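# Two-arm robot drops a wire into a bin

## Task

Get the entire wire inside the bin with every part of it under the bin's rim; a wire left dangling over the table edge may count as a failure.

## Robot and tools

Robot: two arms, left_arm and right_arm, each with a two-finger gripper, in a physics simulator. The left arm's base sits near (-0.021, +0.329, 0) m and the right arm's near (+0.001, -0.232, +0.020) m in the scene frame. Scene frame: origin at table-top height midway between the nominal bases, +x out over the table, +y toward left_arm, +z up. Arm names are not image sides. A camera stand is behind the arms. Loose objects may get brief outside pushes.

Gripper: fingers point along the gripper's +z axis and close along its y axis. end_effector_position is the point between the finger pads, just behind the tips. Results give each gripper's end_effector_position (m) and end_effector_quat_wxyz in the scene frame. Expect errors of a few cm, more at long reach.

Row layout (used by execute_actions and move): 14 numbers, each in [-1, 1]. The first 7 are left_arm: dx, dy, dz, rx, ry, rz, opening. The next 7 are the same for right_arm. All 14 are needed even if only one arm moves. dx..rz are offsets, not poses. They count from that arm's Hand target at the start of the call, along the Hand target's own axes, not the scene axes. 1.0 = 0.6 m or 180 degrees. rx, ry, rz form one rotation vector. Every row counts from the same start, so sending the same offset again moves the arm further. All six zeros re-commands the current Hand target. Opening is absolute: +1 fully open (about 87 mm gap), 0.5 about 69 mm, 0 about 43 mm, -0.5 about 18 mm, -1 closed. A 0 opening is a real command. To leave a gripper unchanged, resend its current value.

execute_actions(actions, cameras): actions is a list of actions. Each action is a table of up to 15 rows, one per 1/30 s control step; a short table repeats its last row. cameras lists names (cam_high, cam_low, cam_left_wrist, cam_right_wrist), ["all"] or []. Images come only for an empty actions list or when requested. An unknown camera name voids the call. The result also lists end_effector_position at some steps.

move(target, speed, blend, opening_speed, blocking, cameras): drives each gripper in a straight line toward target. target is one 14-number row or a list of up to 15 rows. Every row is an offset from the Hand targets at the move's start, not from the previous row. speed: m/s, 0.002 to 2.9, default 0.25; rotation up to twice that in rad/s. Give one number or one per target. blend (m) rounds the corners of a list. opening_speed (per second on the -1..+1 scale, at least 0.2) ramps the fingers. blocking=false returns after about 0.5 s while motion continues. A move takes at least 0.5 s and at most 10 s. Paths do not avoid obstacles or the other arm. Fast moves overshoot and hit harder. Do not route a path close to an arm's own base; go round it. A changed opening in a later row applies once all arms are at rest there. The result adds a move: line with the outcome (done, off_target, moving, held, fault) and limits (paced = pose clipped, held = steps withheld). done means at rest within 10 mm and 2 degrees.

wait(seconds 0-10, cameras) lets time pass with commands held; a running move continues. stop(cameras) brakes a running move. zoom_image(camera, region [x0,y0,x1,y1] pixels, at most 504x504) enlarges part of the latest image. Images are 672x504. read_manual(section="licences") returns licence text only. finished_scene(scene) ends the scene; it cannot be undone. The wire must already be in the bin and stay there without the robot.

Results: Hand target is the last commanded pose after clipping. Orientation is clipped to within 40 degrees of the measured one each step. Grippers often settle short of their target; resend the gap as an offset. Check the position and tilt after each move and correct any tilt. grip_measured uses the opening scale. In Joint positions the last number per arm is 0 (closed) to 1 (open). To hold something, command about 0.04 below the grip_measured reading at first contact. Tool commands shows present commands. Joint torques include gravity; joints 1-3 wrap at ±28 N m. A Joint velocities line saying 'within noise' means that arm is still.

Avoid: dropping the wire or leaving it off the table, releasing it while it moves, and fast contacts with the table, bin or fixed things. Never let the arms, grippers or wrist cameras touch each other, and never close one gripper on the other's fingers; this can fail the scene. Also avoid straining a wrist-camera cable. A blocked arm keeps pushing until you command it back past its gripper. Motors heat when holding loads, staying stretched or pushing. MOTOR HOT appears at 75 °C; at 90 °C the arm folds and idles for the rest of the scene. Any arm stop costs.

Each tool is called after "Emit:" by a JSON object that holds its "method" and its "body".

## Session

Emit:
{"method": "execute_actions", "body": {"actions": []}}

Scene clock: 0.00 s.
left_arm: end_effector_position=(+0.3608, +0.3502, +0.0358) grip_measured=+1.000 end_effector_quat_wxyz=(+0.546, -0.037, +0.836, +0.028) | right_arm: end_effector_position=(+0.3689, -0.2731, +0.0622) grip_measured=+0.986 end_effector_quat_wxyz=(+0.582, +0.120, +0.792, -0.138)
Joint positions: left_arm=[0.037 1.575 0.398 0.763 -0.062 -0.02 1] | right_arm=[0.094 1.627 0.312 0.993 0.453 0.061 0.993]
Joint velocities: within noise
Joint torques (N m): no reading
Heat: left arm: 37 °C; right arm: 32 °C.
Hand target: left_arm +0.3637, +0.3503, +0.0406; +0.552, -0.037, +0.833, +0.028 | right_arm +0.3732, -0.2728, +0.0700; +0.592, +0.123, +0.784, -0.136
Tool commands: left_gripper/opening=+1.0 right_gripper/opening=+1.0
camera_calibration:
cam_left_wrist: T_world_to_cam=[[0.0900507, -0.995827, -0.0147855, 0.314815], [-0.955722, -0.0822289, -0.282549, 0.404658], [0.280155, 0.0395746, -0.959139, 0.065516], [0, 0, 0, 1]] pos_world=[0.340037, 0.344183, 0.18183]
cam_right_wrist: T_world_to_cam=[[-0.341504, -0.937931, 0.0605056, -0.132595], [-0.877801, 0.295278, -0.377196, 0.446588], [0.335918, -0.181926, -0.924155, 0.0264654], [0, 0, 0, 1]] pos_world=[0.337844, -0.251418, 0.200932]

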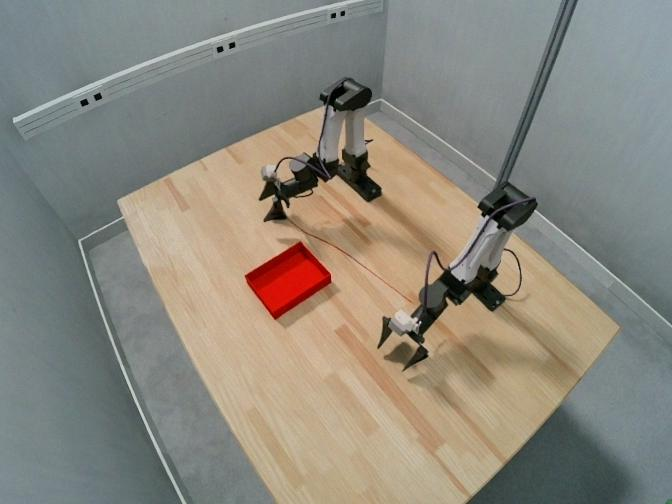

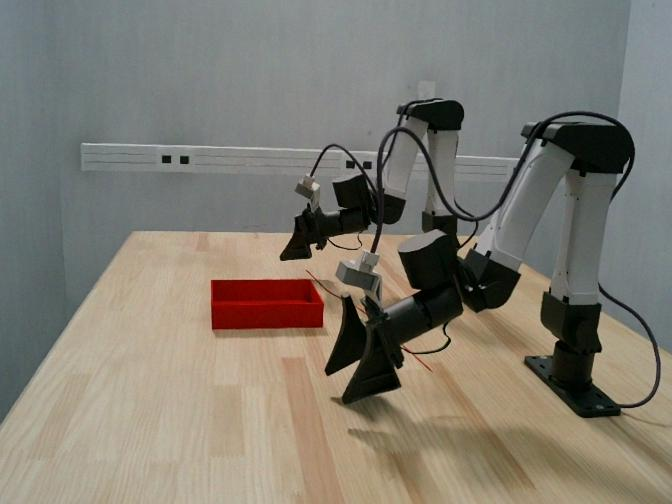

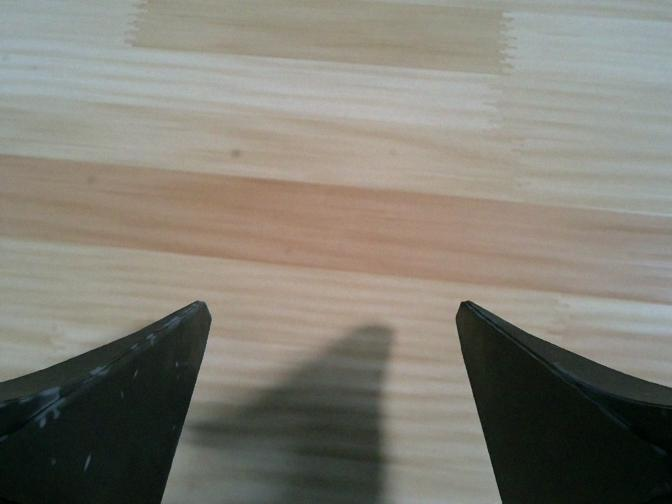

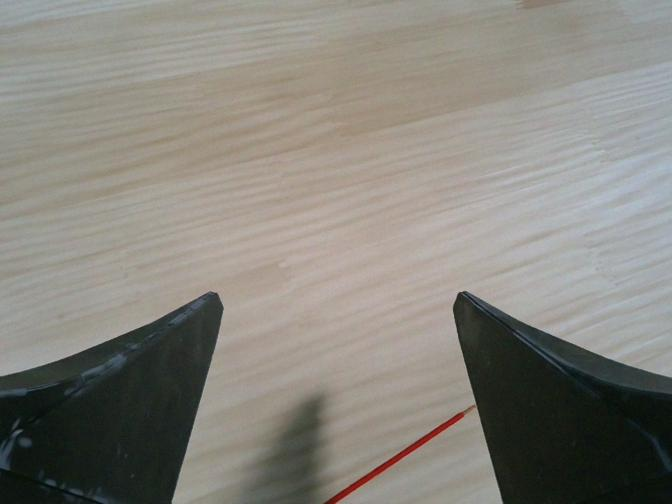

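Emit:
{"method": "zoom_image", "body": {"camera": "cam_high", "region": [220, 150, 460, 330]}}

Emit:
{"method": "zoom_image", "body": {"camera": "cam_low", "region": [200, 220, 460, 415]}}

Scaled by 2.100 from the camera's 672x504 image, which has a finer 960x720 frame.

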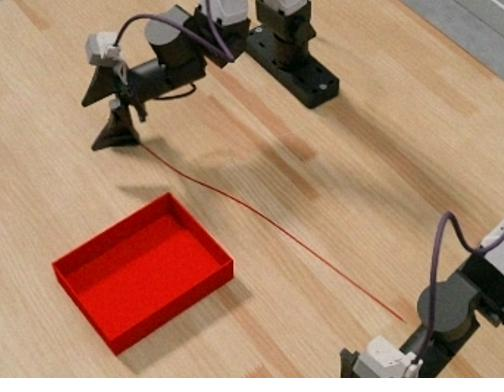

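Scaled by 1.938 from the camera's 672x504 image, which has a finer 960x720 frame.

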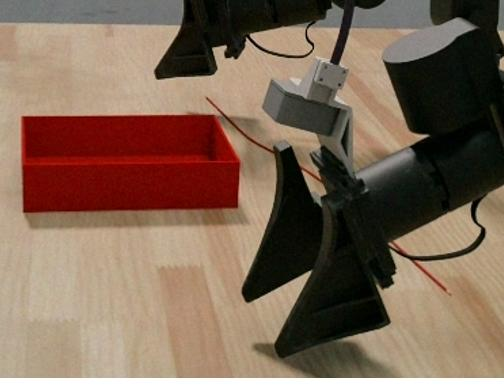

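Emit:
{"method": "zoom_image", "body": {"camera": "cam_high", "region": [235, 230, 345, 330]}}

Emit:
{"method": "zoom_image", "body": {"camera": "cam_low", "region": [200, 260, 340, 345]}}

Emit:
{"method": "zoom_image", "body": {"camera": "cam_high", "region": [265, 190, 425, 310]}}

Scaled by 4.582 from the camera's 672x504 image, which has a finer 960x720 frame.

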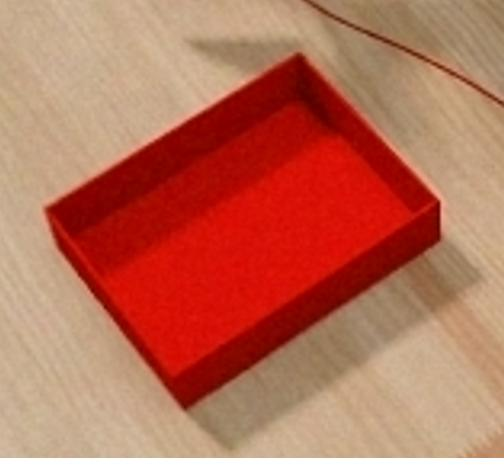

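Scaled by 3.600 from the camera's 672x504 image, which has a finer 960x720 frame.

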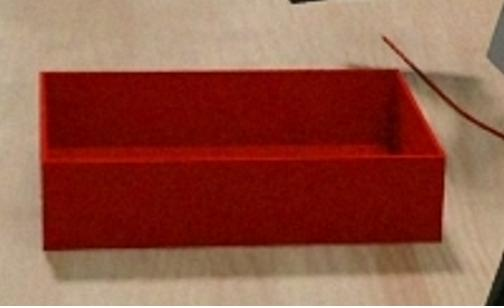

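Scaled by 3.150 from the camera's 672x504 image, which has a finer 960x720 frame.

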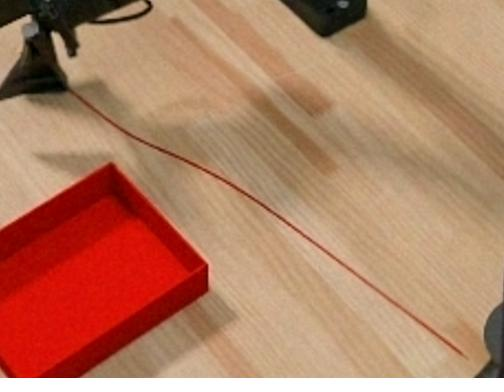

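Emit:
{"method": "move", "body": {"target": [-0.073,-0.143,-0.300,-0.271,0.300,-0.412,0.2,-0.103,-0.054,-0.117,0.234,0.374,0.339,0.2], "speed": 0.3, "cameras": ["all"]}}

Scene clock: 32.00 s.
left_arm: end_effector_position=(+0.2203, +0.2512, +0.1449) grip_measured=+0.200 end_effector_quat_wxyz=(-0.004, +0.700, -0.714, -0.004) | right_arm: end_effector_position=(+0.3101, -0.2794, +0.1455) grip_measured=+0.200 end_effector_quat_wxyz=(-0.001, +0.700, +0.714, -0.006)
Joint positions: left_arm=[-0.149 1.469 1.303 -1.406 -0.011 -1.708 0.6] | right_arm=[-0.272 1.77 1.542 -1.35 0.01 1.274 0.6]
Joint torques (N m): left_arm=[-0.14 -4.52 8.66 0.04 -0.02 -0.17] | right_arm=[-0.12 -6.61 7.65 0.17 0.07 0.05]
Heat: left arm: 38 °C; right arm: 37 °C.
Hand target: left_arm +0.2236, +0.2503, +0.1505; -0.001, +0.706, -0.708, +0.000 | right_arm +0.3154, -0.2798, +0.1500; +0.000, +0.706, +0.708, +0.000
Off the commanded pose: left_arm 0.007 m, 1 deg | right_arm 0.007 m, 1 deg.
move: done
camera_calibration:
cam_left_wrist: T_world_to_cam=[[0.999557, -0.0297583, -0.000147495, -0.214675], [-0.0193154, -0.652542, 0.757507, 0.0794185], [-0.0226384, -0.757168, -0.652827, 0.435923], [0, 0, 0, 1]] pos_world=[0.225982, 0.375503, 0.224391]
cam_right_wrist: T_world_to_cam=[[-0.999964, -0.0051832, -0.0067744, 0.31101], [-0.00852566, 0.632177, 0.774777, 0.0851761], [0.0002668, 0.774807, -0.632198, 0.450922], [0, 0, 0, 1]] pos_world=[0.311604, -0.401612, 0.221186]

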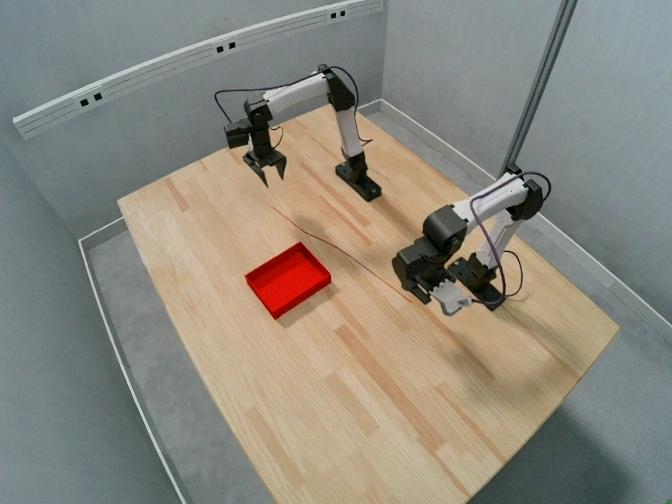

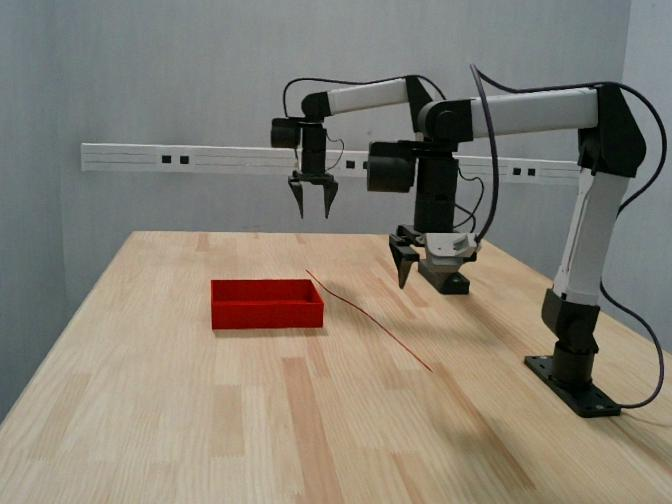

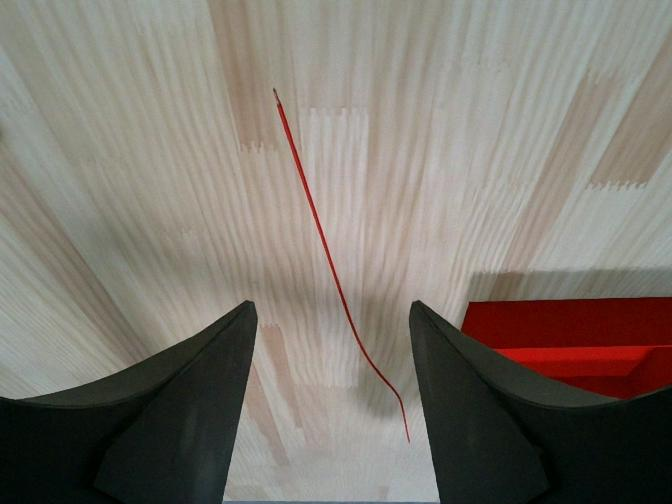

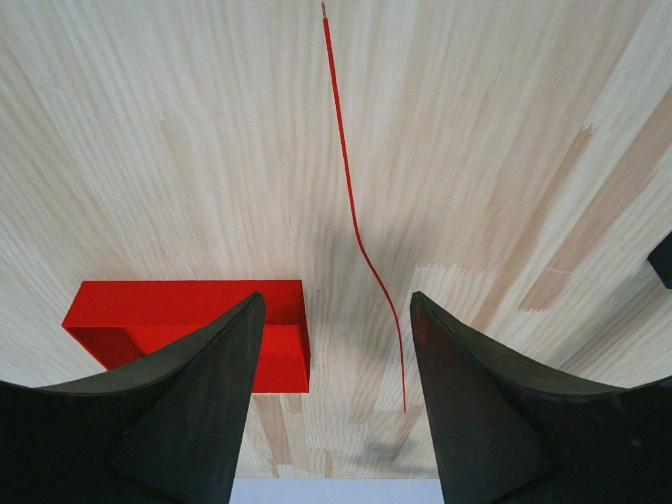

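Emit:
{"method": "move", "body": {"target": [0.025,0.05,0.183,0,0,0,0.0,-0.033,0.01,0.183,0,0,0,0.0], "speed": 0.2, "cameras": ["cam_left_wrist","cam_right_wrist"]}}

Scene clock: 39.83 s.
left_arm: end_effector_position=(+0.1932, +0.2378, +0.0405) grip_measured=+0.000 end_effector_quat_wxyz=(+0.001, +0.703, -0.711, -0.008) | right_arm: end_effector_position=(+0.3196, -0.2992, +0.0430) grip_measured=+0.000 end_effector_quat_wxyz=(-0.001, +0.710, +0.705, -0.006)
Joint positions: left_arm=[-0.226 1.443 0.859 -1.003 -0.008 -1.793 0.5] | right_arm=[-0.322 1.892 1.282 -0.969 0.009 1.252 0.5]
Joint torques (N m): left_arm=[-0.92 -6.15 4.88 0.26 -0.01 -0.21] | right_arm=[-0.34 -7.79 4.6 0.48 0.09 -0.19]
Heat: left arm: 38 °C; right arm: 35 °C.
Hand target: left_arm +0.1938, +0.2355, +0.0406; -0.001, +0.706, -0.708, +0.000 | right_arm +0.3213, -0.2997, +0.0401; +0.000, +0.707, +0.708, +0.000
Off the commanded pose: left_arm 0.002 m, 1 deg | right_arm 0.003 m, 1 deg.
move: done
camera_calibration:
cam_left_wrist: T_world_to_cam=[[0.999693, -0.0206129, -0.0137821, -0.189523], [-0.00300167, -0.652338, 0.757923, 0.145936], [-0.0246136, -0.757648, -0.652199, 0.357571], [0, 0, 0, 1]] pos_world=[0.198704, 0.362206, 0.119987]
cam_right_wrist: T_world_to_cam=[[-0.999738, 0.0221971, -0.00565197, 0.327704], [0.00963438, 0.631367, 0.775425, 0.171051], [0.0207807, 0.775167, -0.631415, 0.394943], [0, 0, 0, 1]] pos_world=[0.317763, -0.421417, 0.118588]
Images, in order (width x height): cam_left_wrist 672x504, cam_right_wrist 672x504.

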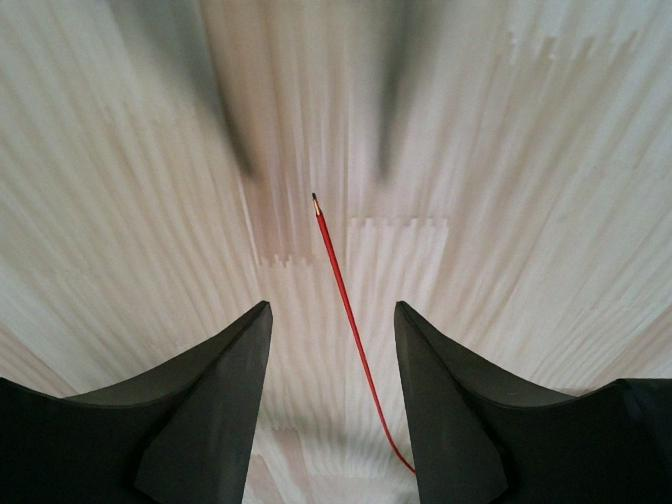

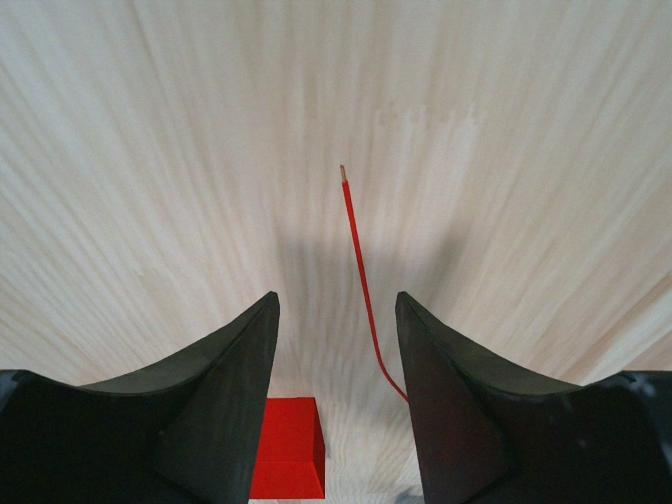

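Emit:
{"method": "move", "body": {"target": [0,0.004,0.042,0,0,0,0.0,-0.005,-0.005,0.042,0,0,0,0.0], "speed": 0.08, "cameras": ["all"]}}

Emit:
{"method": "zoom_image", "body": {"camera": "cam_low", "region": [240, 230, 480, 400]}}

Scene clock: 45.30 s.
left_arm: end_effector_position=(+0.1919, +0.2376, +0.0190) grip_measured=+0.000 end_effector_quat_wxyz=(-0.004, +0.703, -0.711, -0.001) | right_arm: end_effector_position=(+0.3177, -0.3019, +0.0191) grip_measured=+0.000 end_effector_quat_wxyz=(+0.000, +0.709, +0.705, -0.005)
Joint positions: left_arm=[-0.228 1.456 0.777 -0.89 -0.008 -1.796 0.5] | right_arm=[-0.332 1.922 1.22 -0.872 0.009 1.24 0.5]
Joint torques (N m): left_arm=[-0.92 -4.05 4.9 0.32 -0.01 -0.19] | right_arm=[-0.53 -7.64 4.18 0.58 0.11 -0.22]
Heat: left arm: 38 °C; right arm: 35 °C.
Hand target: left_arm +0.1916, +0.2356, +0.0154; -0.001, +0.707, -0.708, +0.000 | right_arm +0.3183, -0.3027, +0.0150; +0.000, +0.707, +0.708, +0.000
Off the commanded pose: left_arm 0.004 m, 1 deg | right_arm 0.004 m, 1 deg.
move: done
camera_calibration:
cam_left_wrist: T_world_to_cam=[[0.999786, -0.0202493, 0.00413767, -0.189104], [-0.0162943, -0.649113, 0.760518, 0.163928], [-0.0127142, -0.760423, -0.649304, 0.341566], [0, 0, 0, 1]] pos_world=[0.196077, 0.362313, 0.0978926]
cam_right_wrist: T_world_to_cam=[[-0.999742, 0.0203802, -0.0100251, 0.325376], [0.00512002, 0.632259, 0.77474, 0.1931], [0.0221278, 0.774489, -0.6322, 0.381409], [0, 0, 0, 1]] pos_world=[0.315863, -0.424118, 0.0947869]

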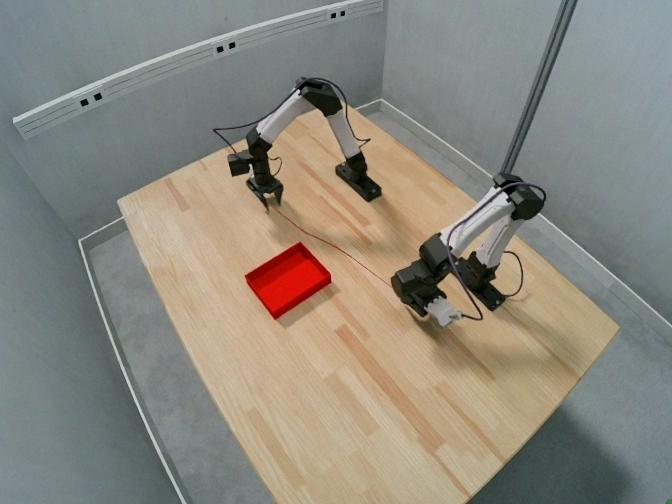

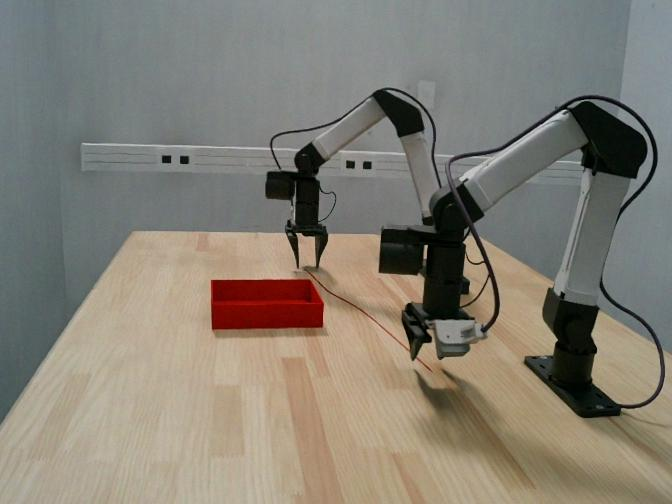

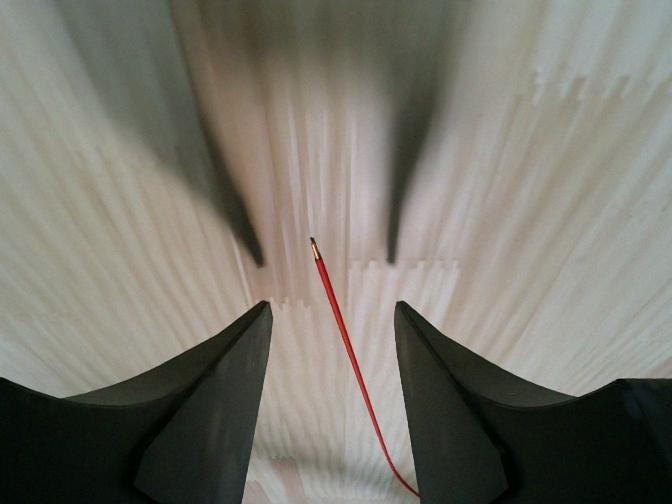

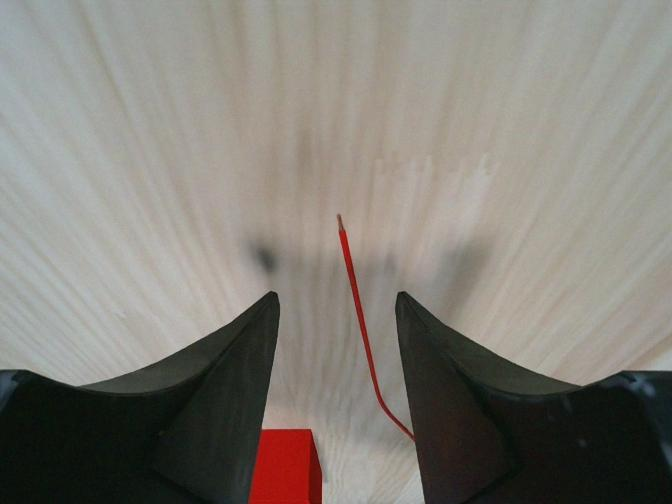

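Scaled by 2.100 from the camera's 672x504 image, which has a finer 960x720 frame.

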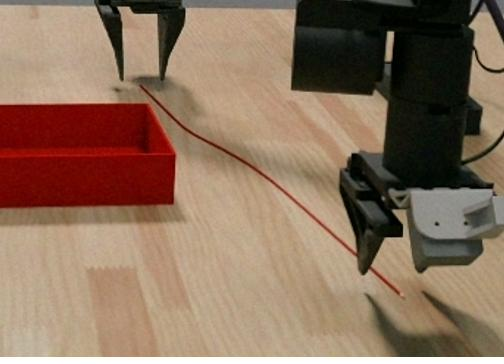

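Emit:
{"method": "move", "body": {"target": [0,0,0.017,0,0,0,0.0,-0.008,-0.004,0.017,0,0,0,0.0], "speed": 0.04, "cameras": ["all"]}}

Emit:
{"method": "zoom_image", "body": {"camera": "cam_low", "region": [240, 230, 480, 400]}}

Scene clock: 48.63 s.
left_arm: end_effector_position=(+0.1924, +0.2375, +0.0089) grip_measured=+0.000 end_effector_quat_wxyz=(-0.004, +0.703, -0.711, +0.000) | right_arm: end_effector_position=(+0.3157, -0.3069, +0.0094) grip_measured=+0.000 end_effector_quat_wxyz=(+0.001, +0.709, +0.705, -0.004)
Joint positions: left_arm=[-0.228 1.477 0.751 -0.842 -0.008 -1.796 0.5] | right_arm=[-0.348 1.937 1.198 -0.833 0.008 1.225 0.5]
Joint torques (N m): left_arm=[-0.91 -4.11 4.74 0.3 -0.01 -0.19] | right_arm=[-0.5 -7.47 4.04 0.54 0.09 -0.21]
Heat: left arm: 38 °C; right arm: 35 °C.
Hand target: left_arm +0.1916, +0.2356, +0.0052; -0.001, +0.707, -0.708, +0.000 | right_arm +0.3160, -0.3074, +0.0048; +0.000, +0.707, +0.708, +0.000
Off the commanded pose: left_arm 0.004 m, 1 deg | right_arm 0.005 m, 1 deg.
move: done
camera_calibration:
cam_left_wrist: T_world_to_cam=[[0.999783, -0.0202617, 0.00492259, -0.189527], [-0.0168968, -0.648948, 0.760645, 0.171522], [-0.0122175, -0.760563, -0.649149, 0.334942], [0, 0, 0, 1]] pos_world=[0.196476, 0.362213, 0.0878928]
cam_right_wrist: T_world_to_cam=[[-0.999711, 0.0210817, -0.0115237, 0.323603], [0.00440261, 0.632265, 0.77474, 0.204015], [0.0236189, 0.774465, -0.632175, 0.378718], [0, 0, 0, 1]] pos_world=[0.313666, -0.429118, 0.0850873]

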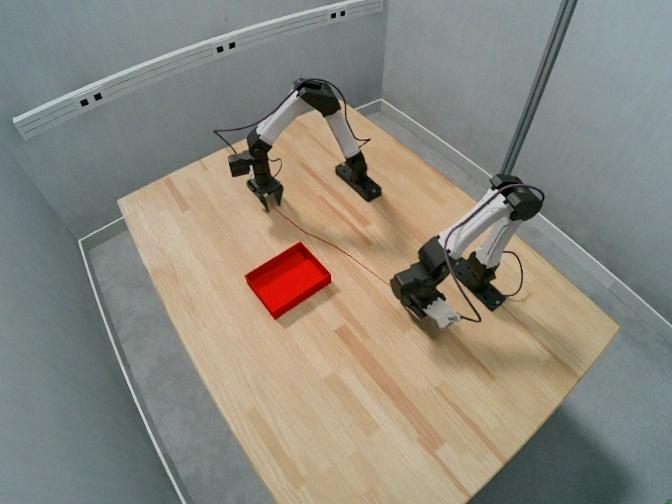

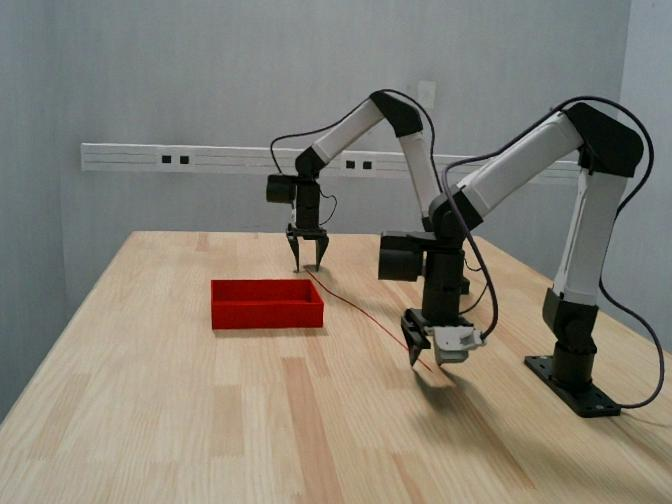

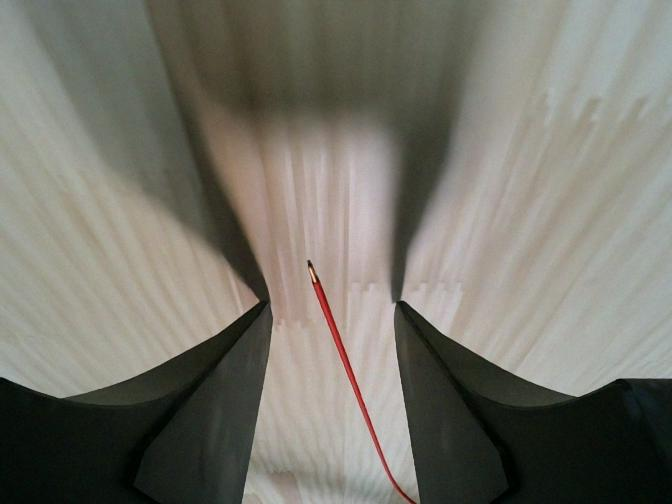

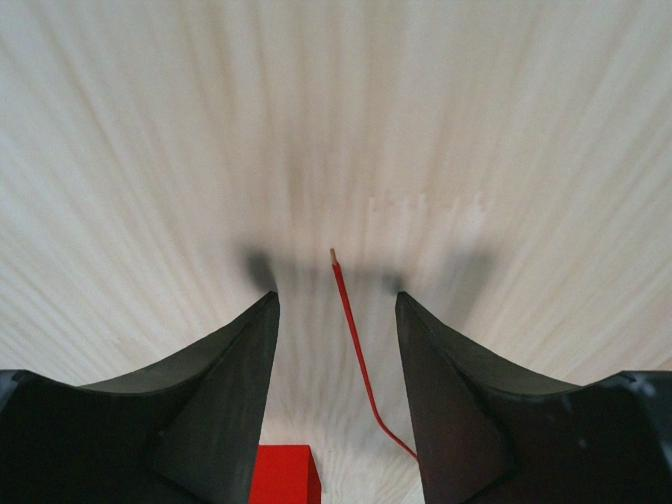

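Scaled by 2.100 from the camera's 672x504 image, which has a finer 960x720 frame.

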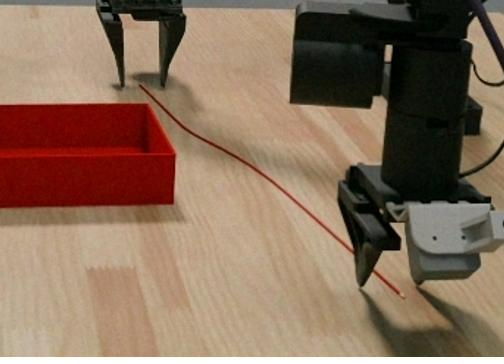

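Emit:
{"method": "move", "body": {"target": [0,0,0.003,0,0,0,0.0,0,0,0.01,0,0,0,0.0], "speed": 0.03, "cameras": ["cam_left_wrist","cam_right_wrist","cam_low"]}}

Emit:
{"method": "zoom_image", "body": {"camera": "cam_right_wrist", "region": [220, 220, 450, 392]}}

Emit:
{"method": "zoom_image", "body": {"camera": "cam_left_wrist", "region": [220, 220, 450, 392]}}

Scene clock: 53.63 s.
left_arm: end_effector_position=(+0.1944, +0.2370, +0.0090) grip_measured=+0.000 end_effector_quat_wxyz=(-0.006, +0.703, -0.711, +0.003) | right_arm: end_effector_position=(+0.3155, -0.3069, +0.0056) grip_measured=+0.000 end_effector_quat_wxyz=(+0.000, +0.709, +0.705, -0.004)
Joint positions: left_arm=[-0.228 1.477 0.751 -0.833 -0.008 -1.796 0.5] | right_arm=[-0.349 1.944 1.191 -0.819 0.007 1.223 0.5]
Joint torques (N m): left_arm=[-0.91 -3.75 4.34 0.31 -0.01 -0.19] | right_arm=[-0.29 -7.08 3.56 0.61 0.1 -0.22]
Heat: left arm: 38 °C; right arm: 35 °C.
Hand target: left_arm +0.1916, +0.2356, +0.0034; -0.001, +0.707, -0.708, +0.000 | right_arm +0.3159, -0.3073, -0.0012; +0.000, +0.706, +0.708, +0.000
Off the commanded pose: left_arm 0.006 m, 1 deg | right_arm 0.007 m, 1 deg.
move: done
camera_calibration:
cam_left_wrist: T_world_to_cam=[[0.99971, -0.0202291, 0.0130404, -0.19163], [-0.0230379, -0.647481, 0.761733, 0.172015], [-0.00696577, -0.761813, -0.647759, 0.333961], [0, 0, 0, 1]] pos_world=[0.197864, 0.361916, 0.0877952]
cam_right_wrist: T_world_to_cam=[[-0.999726, 0.0203318, -0.0116317, 0.32315], [0.00380878, 0.631065, 0.77572, 0.206688], [0.0231121, 0.775463, -0.63097, 0.376823], [0, 0, 0, 1]] pos_world=[0.313565, -0.429216, 0.0811907]
Images, in order (width x height): cam_low 672x504, cam_left_wrist 672x504, cam_right_wrist 672x504.

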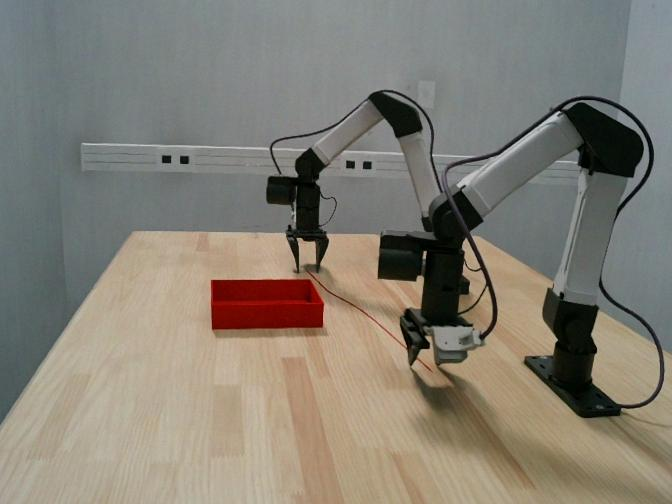

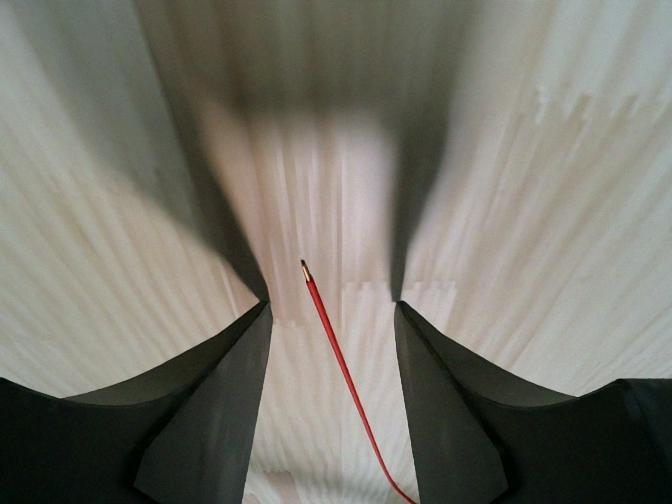

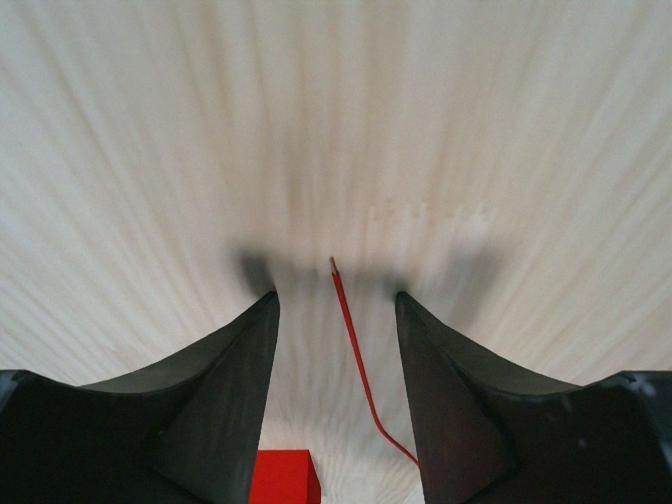

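Scaled by 2.191 from the camera's 672x504 image, which has a finer 960x720 frame.

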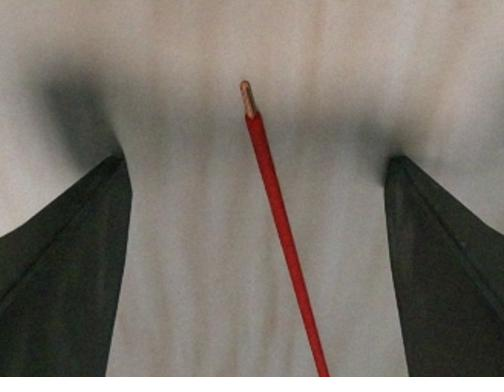

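Scaled by 2.191 from the camera's 672x504 image, which has a finer 960x720 frame.

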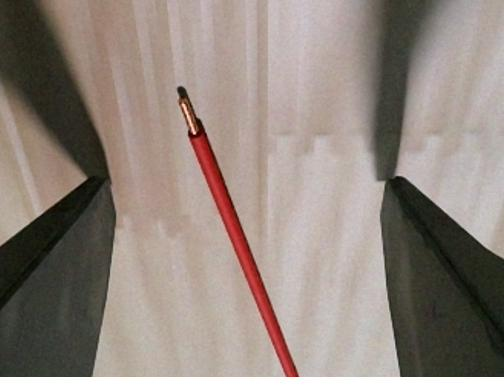

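Emit:
{"method": "move", "body": {"target": [0,0,-0.003,0,0,0,-1,0,0,0.001,0,0,0,-1], "speed": 0.03, "opening_speed": 0.8, "cameras": ["cam_left_wrist","cam_right_wrist"]}}

Emit:
{"method": "zoom_image", "body": {"camera": "cam_right_wrist", "region": [220, 220, 450, 392]}}

Emit:
{"method": "zoom_image", "body": {"camera": "cam_left_wrist", "region": [220, 220, 450, 392]}}

Scene clock: 58.10 s.
left_arm: end_effector_position=(+0.1945, +0.2370, +0.0090) grip_measured=-0.990 end_effector_quat_wxyz=(-0.007, +0.703, -0.711, +0.003) | right_arm: end_effector_position=(+0.3170, -0.3071, +0.0056) grip_measured=-0.978 end_effector_quat_wxyz=(+0.003, +0.709, +0.705, -0.002)
Joint positions: left_arm=[-0.228 1.477 0.751 -0.833 -0.008 -1.796 0.005] | right_arm=[-0.349 1.944 1.191 -0.814 0.005 1.223 0.011]
Joint torques (N m): left_arm=[-0.92 -4.12 4.75 0.25 -0.02 -0.2] | right_arm=[-0.25 -7.01 3.73 0.58 0.07 -0.18]
Heat: left arm: 38 °C; right arm: 36 °C.
Hand target: left_arm +0.1916, +0.2356, +0.0052; -0.001, +0.707, -0.708, +0.000 | right_arm +0.3159, -0.3073, -0.0018; +0.000, +0.706, +0.708, +0.000
Off the commanded pose: left_arm 0.005 m, 1 deg | right_arm 0.008 m, 1 deg.
move: done
camera_calibration:
cam_left_wrist: T_world_to_cam=[[0.999705, -0.0201975, 0.0134663, -0.191677], [-0.0233415, -0.647429, 0.761768, 0.172054], [-0.00666732, -0.761858, -0.64771, 0.333914], [0, 0, 0, 1]] pos_world=[0.197863, 0.361916, 0.0877953]
cam_right_wrist: T_world_to_cam=[[-0.999639, 0.0203615, -0.0175298, 0.324623], [-0.000735501, 0.631461, 0.775408, 0.208435], [0.0268578, 0.775141, -0.631218, 0.375659], [0, 0, 0, 1]] pos_world=[0.31457, -0.429417, 0.0811912]
Images, in order (width x height): cam_left_wrist 672x504, cam_right_wrist 672x504.

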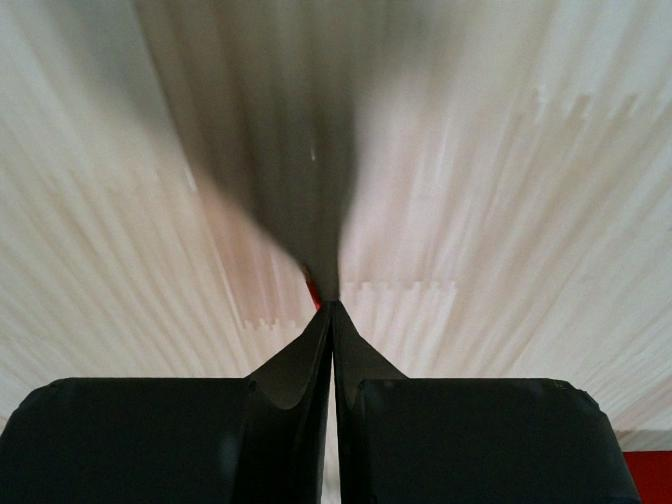

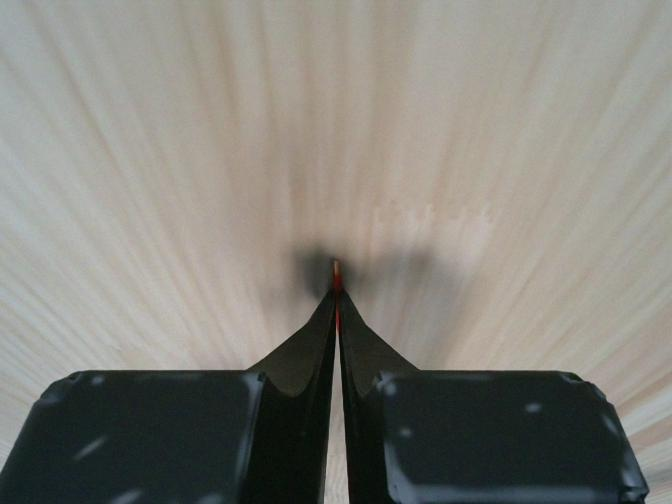

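Scaled by 2.191 from the camera's 672x504 image, which has a finer 960x720 frame.

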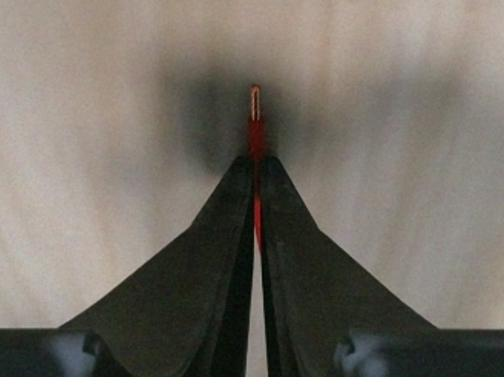

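Scaled by 2.191 from the camera's 672x504 image, which has a finer 960x720 frame.

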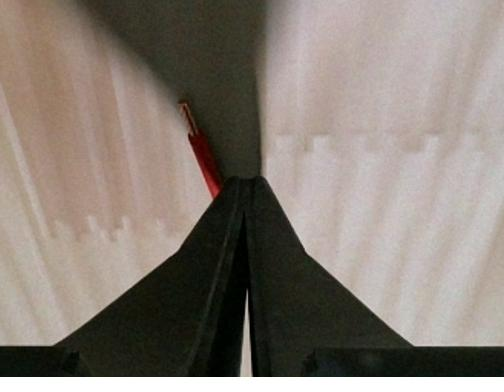

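Emit:
{"method": "move", "body": {"target": [0,0,-0.08,0,0,0,-1,0,0,-0.08,0,0,0,-1], "speed": 0.08, "cameras": ["all"]}}

Emit:
{"method": "zoom_image", "body": {"camera": "cam_low", "region": [240, 230, 480, 400]}}

Scene clock: 62.23 s.
left_arm: end_effector_position=(+0.1867, +0.2389, +0.0438) grip_measured=-0.990 end_effector_quat_wxyz=(+0.002, +0.703, -0.711, -0.011) | right_arm: end_effector_position=(+0.3079, -0.3038, +0.0302) grip_measured=-0.978 end_effector_quat_wxyz=(-0.020, +0.709, +0.705, -0.012)
Joint positions: left_arm=[-0.228 1.418 0.852 -1.026 -0.008 -1.797 0.005] | right_arm=[-0.349 1.913 1.252 -0.956 0.005 1.223 0.011]
Joint torques (N m): left_arm=[-0.94 -6.06 8.16 -0.02 -0.01 -0.19] | right_arm=[-0.4 -11.51 7.01 0.11 0.11 -0.17]
Heat: left arm: 38 °C; right arm: 36 °C.
Hand target: left_arm +0.1915, +0.2355, +0.0532; -0.001, +0.706, -0.708, +0.000 | right_arm +0.3160, -0.3074, +0.0462; +0.000, +0.706, +0.708, +0.000
Off the commanded pose: left_arm 0.011 m, 1 deg | right_arm 0.018 m, 3 deg.
move: off_target (left_arm, right_arm)
camera_calibration:
cam_left_wrist: T_world_to_cam=[[0.99961, -0.0198442, -0.0196719, -0.182904], [0.00192592, -0.653414, 0.756999, 0.143484], [-0.0278759, -0.756741, -0.65312, 0.360731], [0, 0, 0, 1]] pos_world=[0.192612, 0.363104, 0.123385]
cam_right_wrist: T_world_to_cam=[[-0.999344, 0.0201973, 0.0300653, 0.314237], [0.0361178, 0.617871, 0.78545, 0.171394], [-0.00271249, 0.78602, -0.618195, 0.400823], [0, 0, 0, 1]] pos_world=[0.308928, -0.427301, 0.103718]

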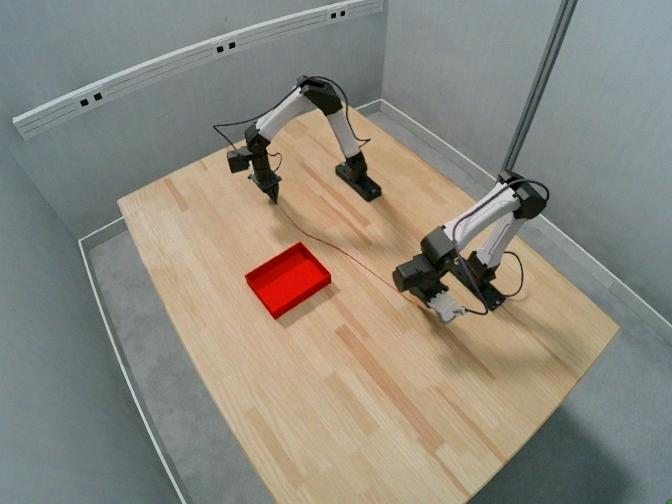

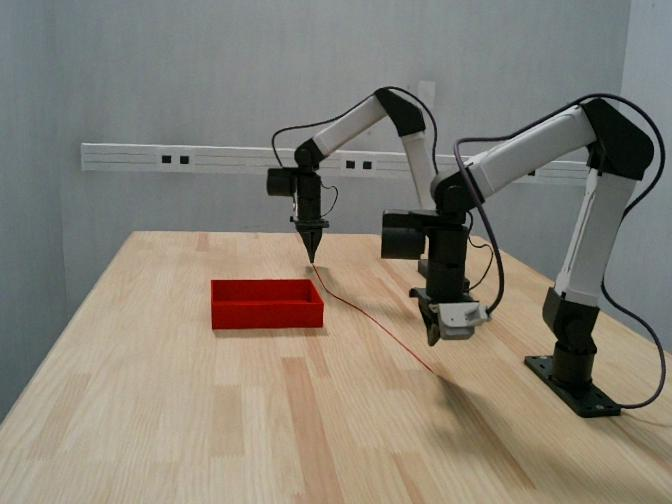

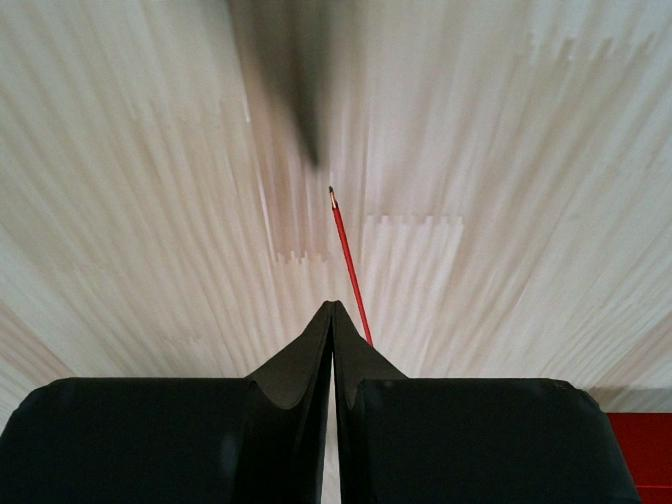

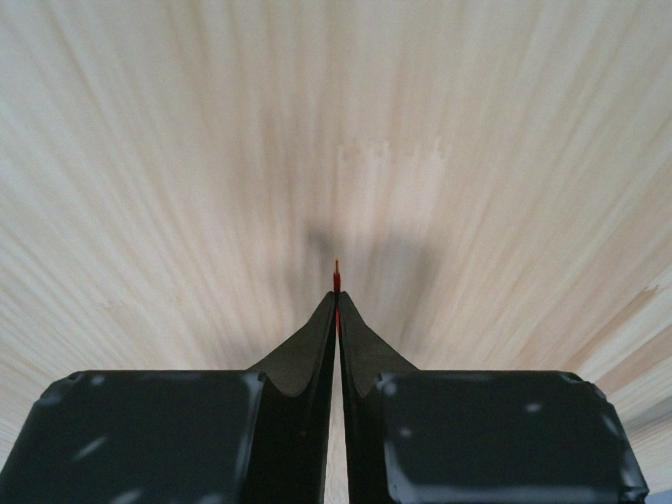

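Scaled by 2.100 from the camera's 672x504 image, which has a finer 960x720 frame.

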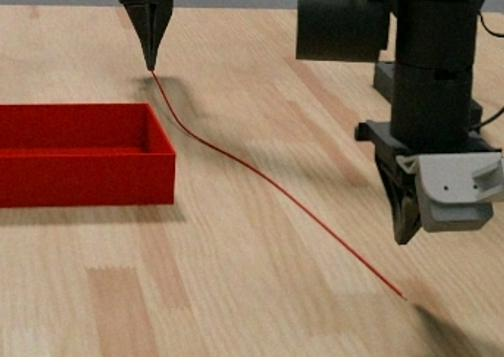

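Emit:
{"method": "move", "body": {"target": [[0,0.0058,0.05,0,0,0,-0.4,0,0,0,0,0,0,-1],[0,0.0058,0.078,0,0,0,-0.4,0,0,0,0,0,0,-1]], "speed": 0.05, "cameras": ["cam_left_wrist"]}}

Emit:
{"method": "zoom_image", "body": {"camera": "cam_left_wrist", "region": [220, 220, 450, 392]}}

Scene clock: 68.63 s.
left_arm: end_effector_position=(+0.1885, +0.2377, +0.0098) grip_measured=-0.400 end_effector_quat_wxyz=(-0.004, +0.703, -0.711, -0.001) | right_arm: end_effector_position=(+0.3077, -0.3037, +0.0303) grip_measured=-0.978 end_effector_quat_wxyz=(-0.020, +0.709, +0.705, -0.012)
Joint positions: left_arm=[-0.231 1.461 0.741 -0.849 -0.008 -1.8 0.3] | right_arm=[-0.349 1.913 1.252 -0.957 0.005 1.223 0.011]
Joint torques (N m): left_arm=[-0.94 -4.01 4.81 0.31 -0.01 -0.19] | right_arm=[-0.38 -11.56 7.2 0.12 0.1 -0.18]
Heat: left arm: 38 °C; right arm: 37 °C.
Hand target: left_arm +0.1880, +0.2357, +0.0064; -0.001, +0.707, -0.708, +0.000 | right_arm +0.3160, -0.3073, +0.0462; +0.000, +0.706, +0.708, +0.000
Off the commanded pose: left_arm 0.004 m, 1 deg | right_arm 0.018 m, 3 deg.
move: off_target (right_arm)
camera_calibration:
cam_left_wrist: T_world_to_cam=[[0.999797, -0.0198772, 0.00339954, -0.185637], [-0.0154933, -0.649236, 0.760429, 0.170755], [-0.0129081, -0.760327, -0.649412, 0.335701], [0, 0, 0, 1]] pos_world=[0.192578, 0.362413, 0.0887924]
Images, in order (width x height): cam_left_wrist 672x504.

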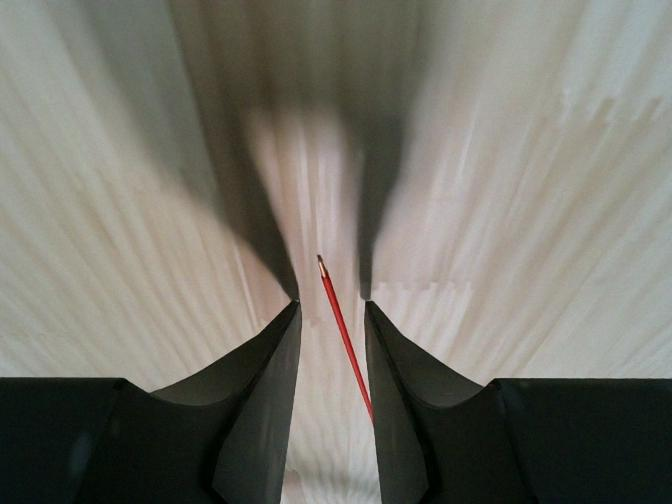

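Scaled by 2.191 from the camera's 672x504 image, which has a finer 960x720 frame.

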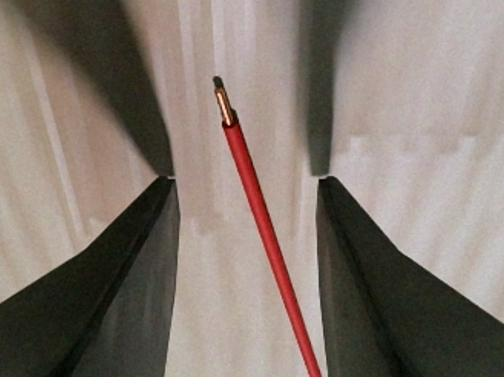

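Emit:
{"method": "move", "body": {"target": [[0.013,-0.004,0.0,0,0,0,-0.4,0,0,0,0,0,0,-1],[0.013,-0.004,0.003,0,0,0,-1,0,0,0,0,0,0,-1]], "speed": 0.03, "opening_speed": 0.6, "cameras": ["cam_left_wrist"]}}

Emit:
{"method": "zoom_image", "body": {"camera": "cam_left_wrist", "region": [220, 220, 450, 392]}}

Scene clock: 73.87 s.
left_arm: end_effector_position=(+0.1879, +0.2307, +0.0060) grip_measured=-0.955 end_effector_quat_wxyz=(-0.002, +0.703, -0.711, -0.004) | right_arm: end_effector_position=(+0.3076, -0.3037, +0.0303) grip_measured=-0.978 end_effector_quat_wxyz=(-0.021, +0.709, +0.705, -0.013)
Joint positions: left_arm=[-0.263 1.48 0.741 -0.836 -0.008 -1.832 0.022] | right_arm=[-0.349 1.913 1.252 -0.957 0.005 1.223 0.011]
Joint torques (N m): left_arm=[-0.94 -3.95 5.7 0.28 -0.01 -0.2] | right_arm=[-0.32 -11.6 7.12 0.12 0.1 -0.15]
Heat: left arm: 37 °C; right arm: 37 °C.
Hand target: left_arm +0.1904, +0.2278, +0.0046; -0.001, +0.707, -0.708, +0.000 | right_arm +0.3160, -0.3073, +0.0462; +0.000, +0.706, +0.708, +0.000
Off the commanded pose: left_arm 0.004 m, 1 deg | right_arm 0.018 m, 3 deg.
move: off_target (right_arm)
camera_calibration:
cam_left_wrist: T_world_to_cam=[[0.999799, -0.0198787, -0.00272806, -0.185155], [-0.01086, -0.650432, 0.759487, 0.16843], [-0.016872, -0.759304, -0.650517, 0.328378], [0, 0, 0, 1]] pos_world=[0.192487, 0.35521, 0.0851905]
Images, in order (width x height): cam_left_wrist 672x504.

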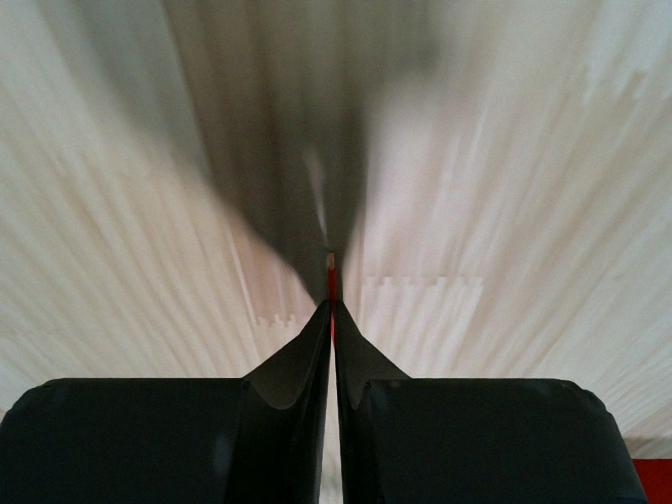

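Scaled by 2.191 from the camera's 672x504 image, which has a finer 960x720 frame.

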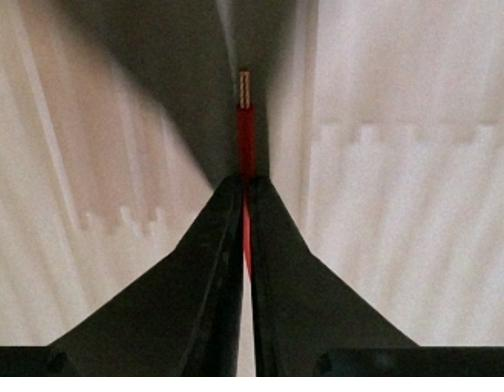

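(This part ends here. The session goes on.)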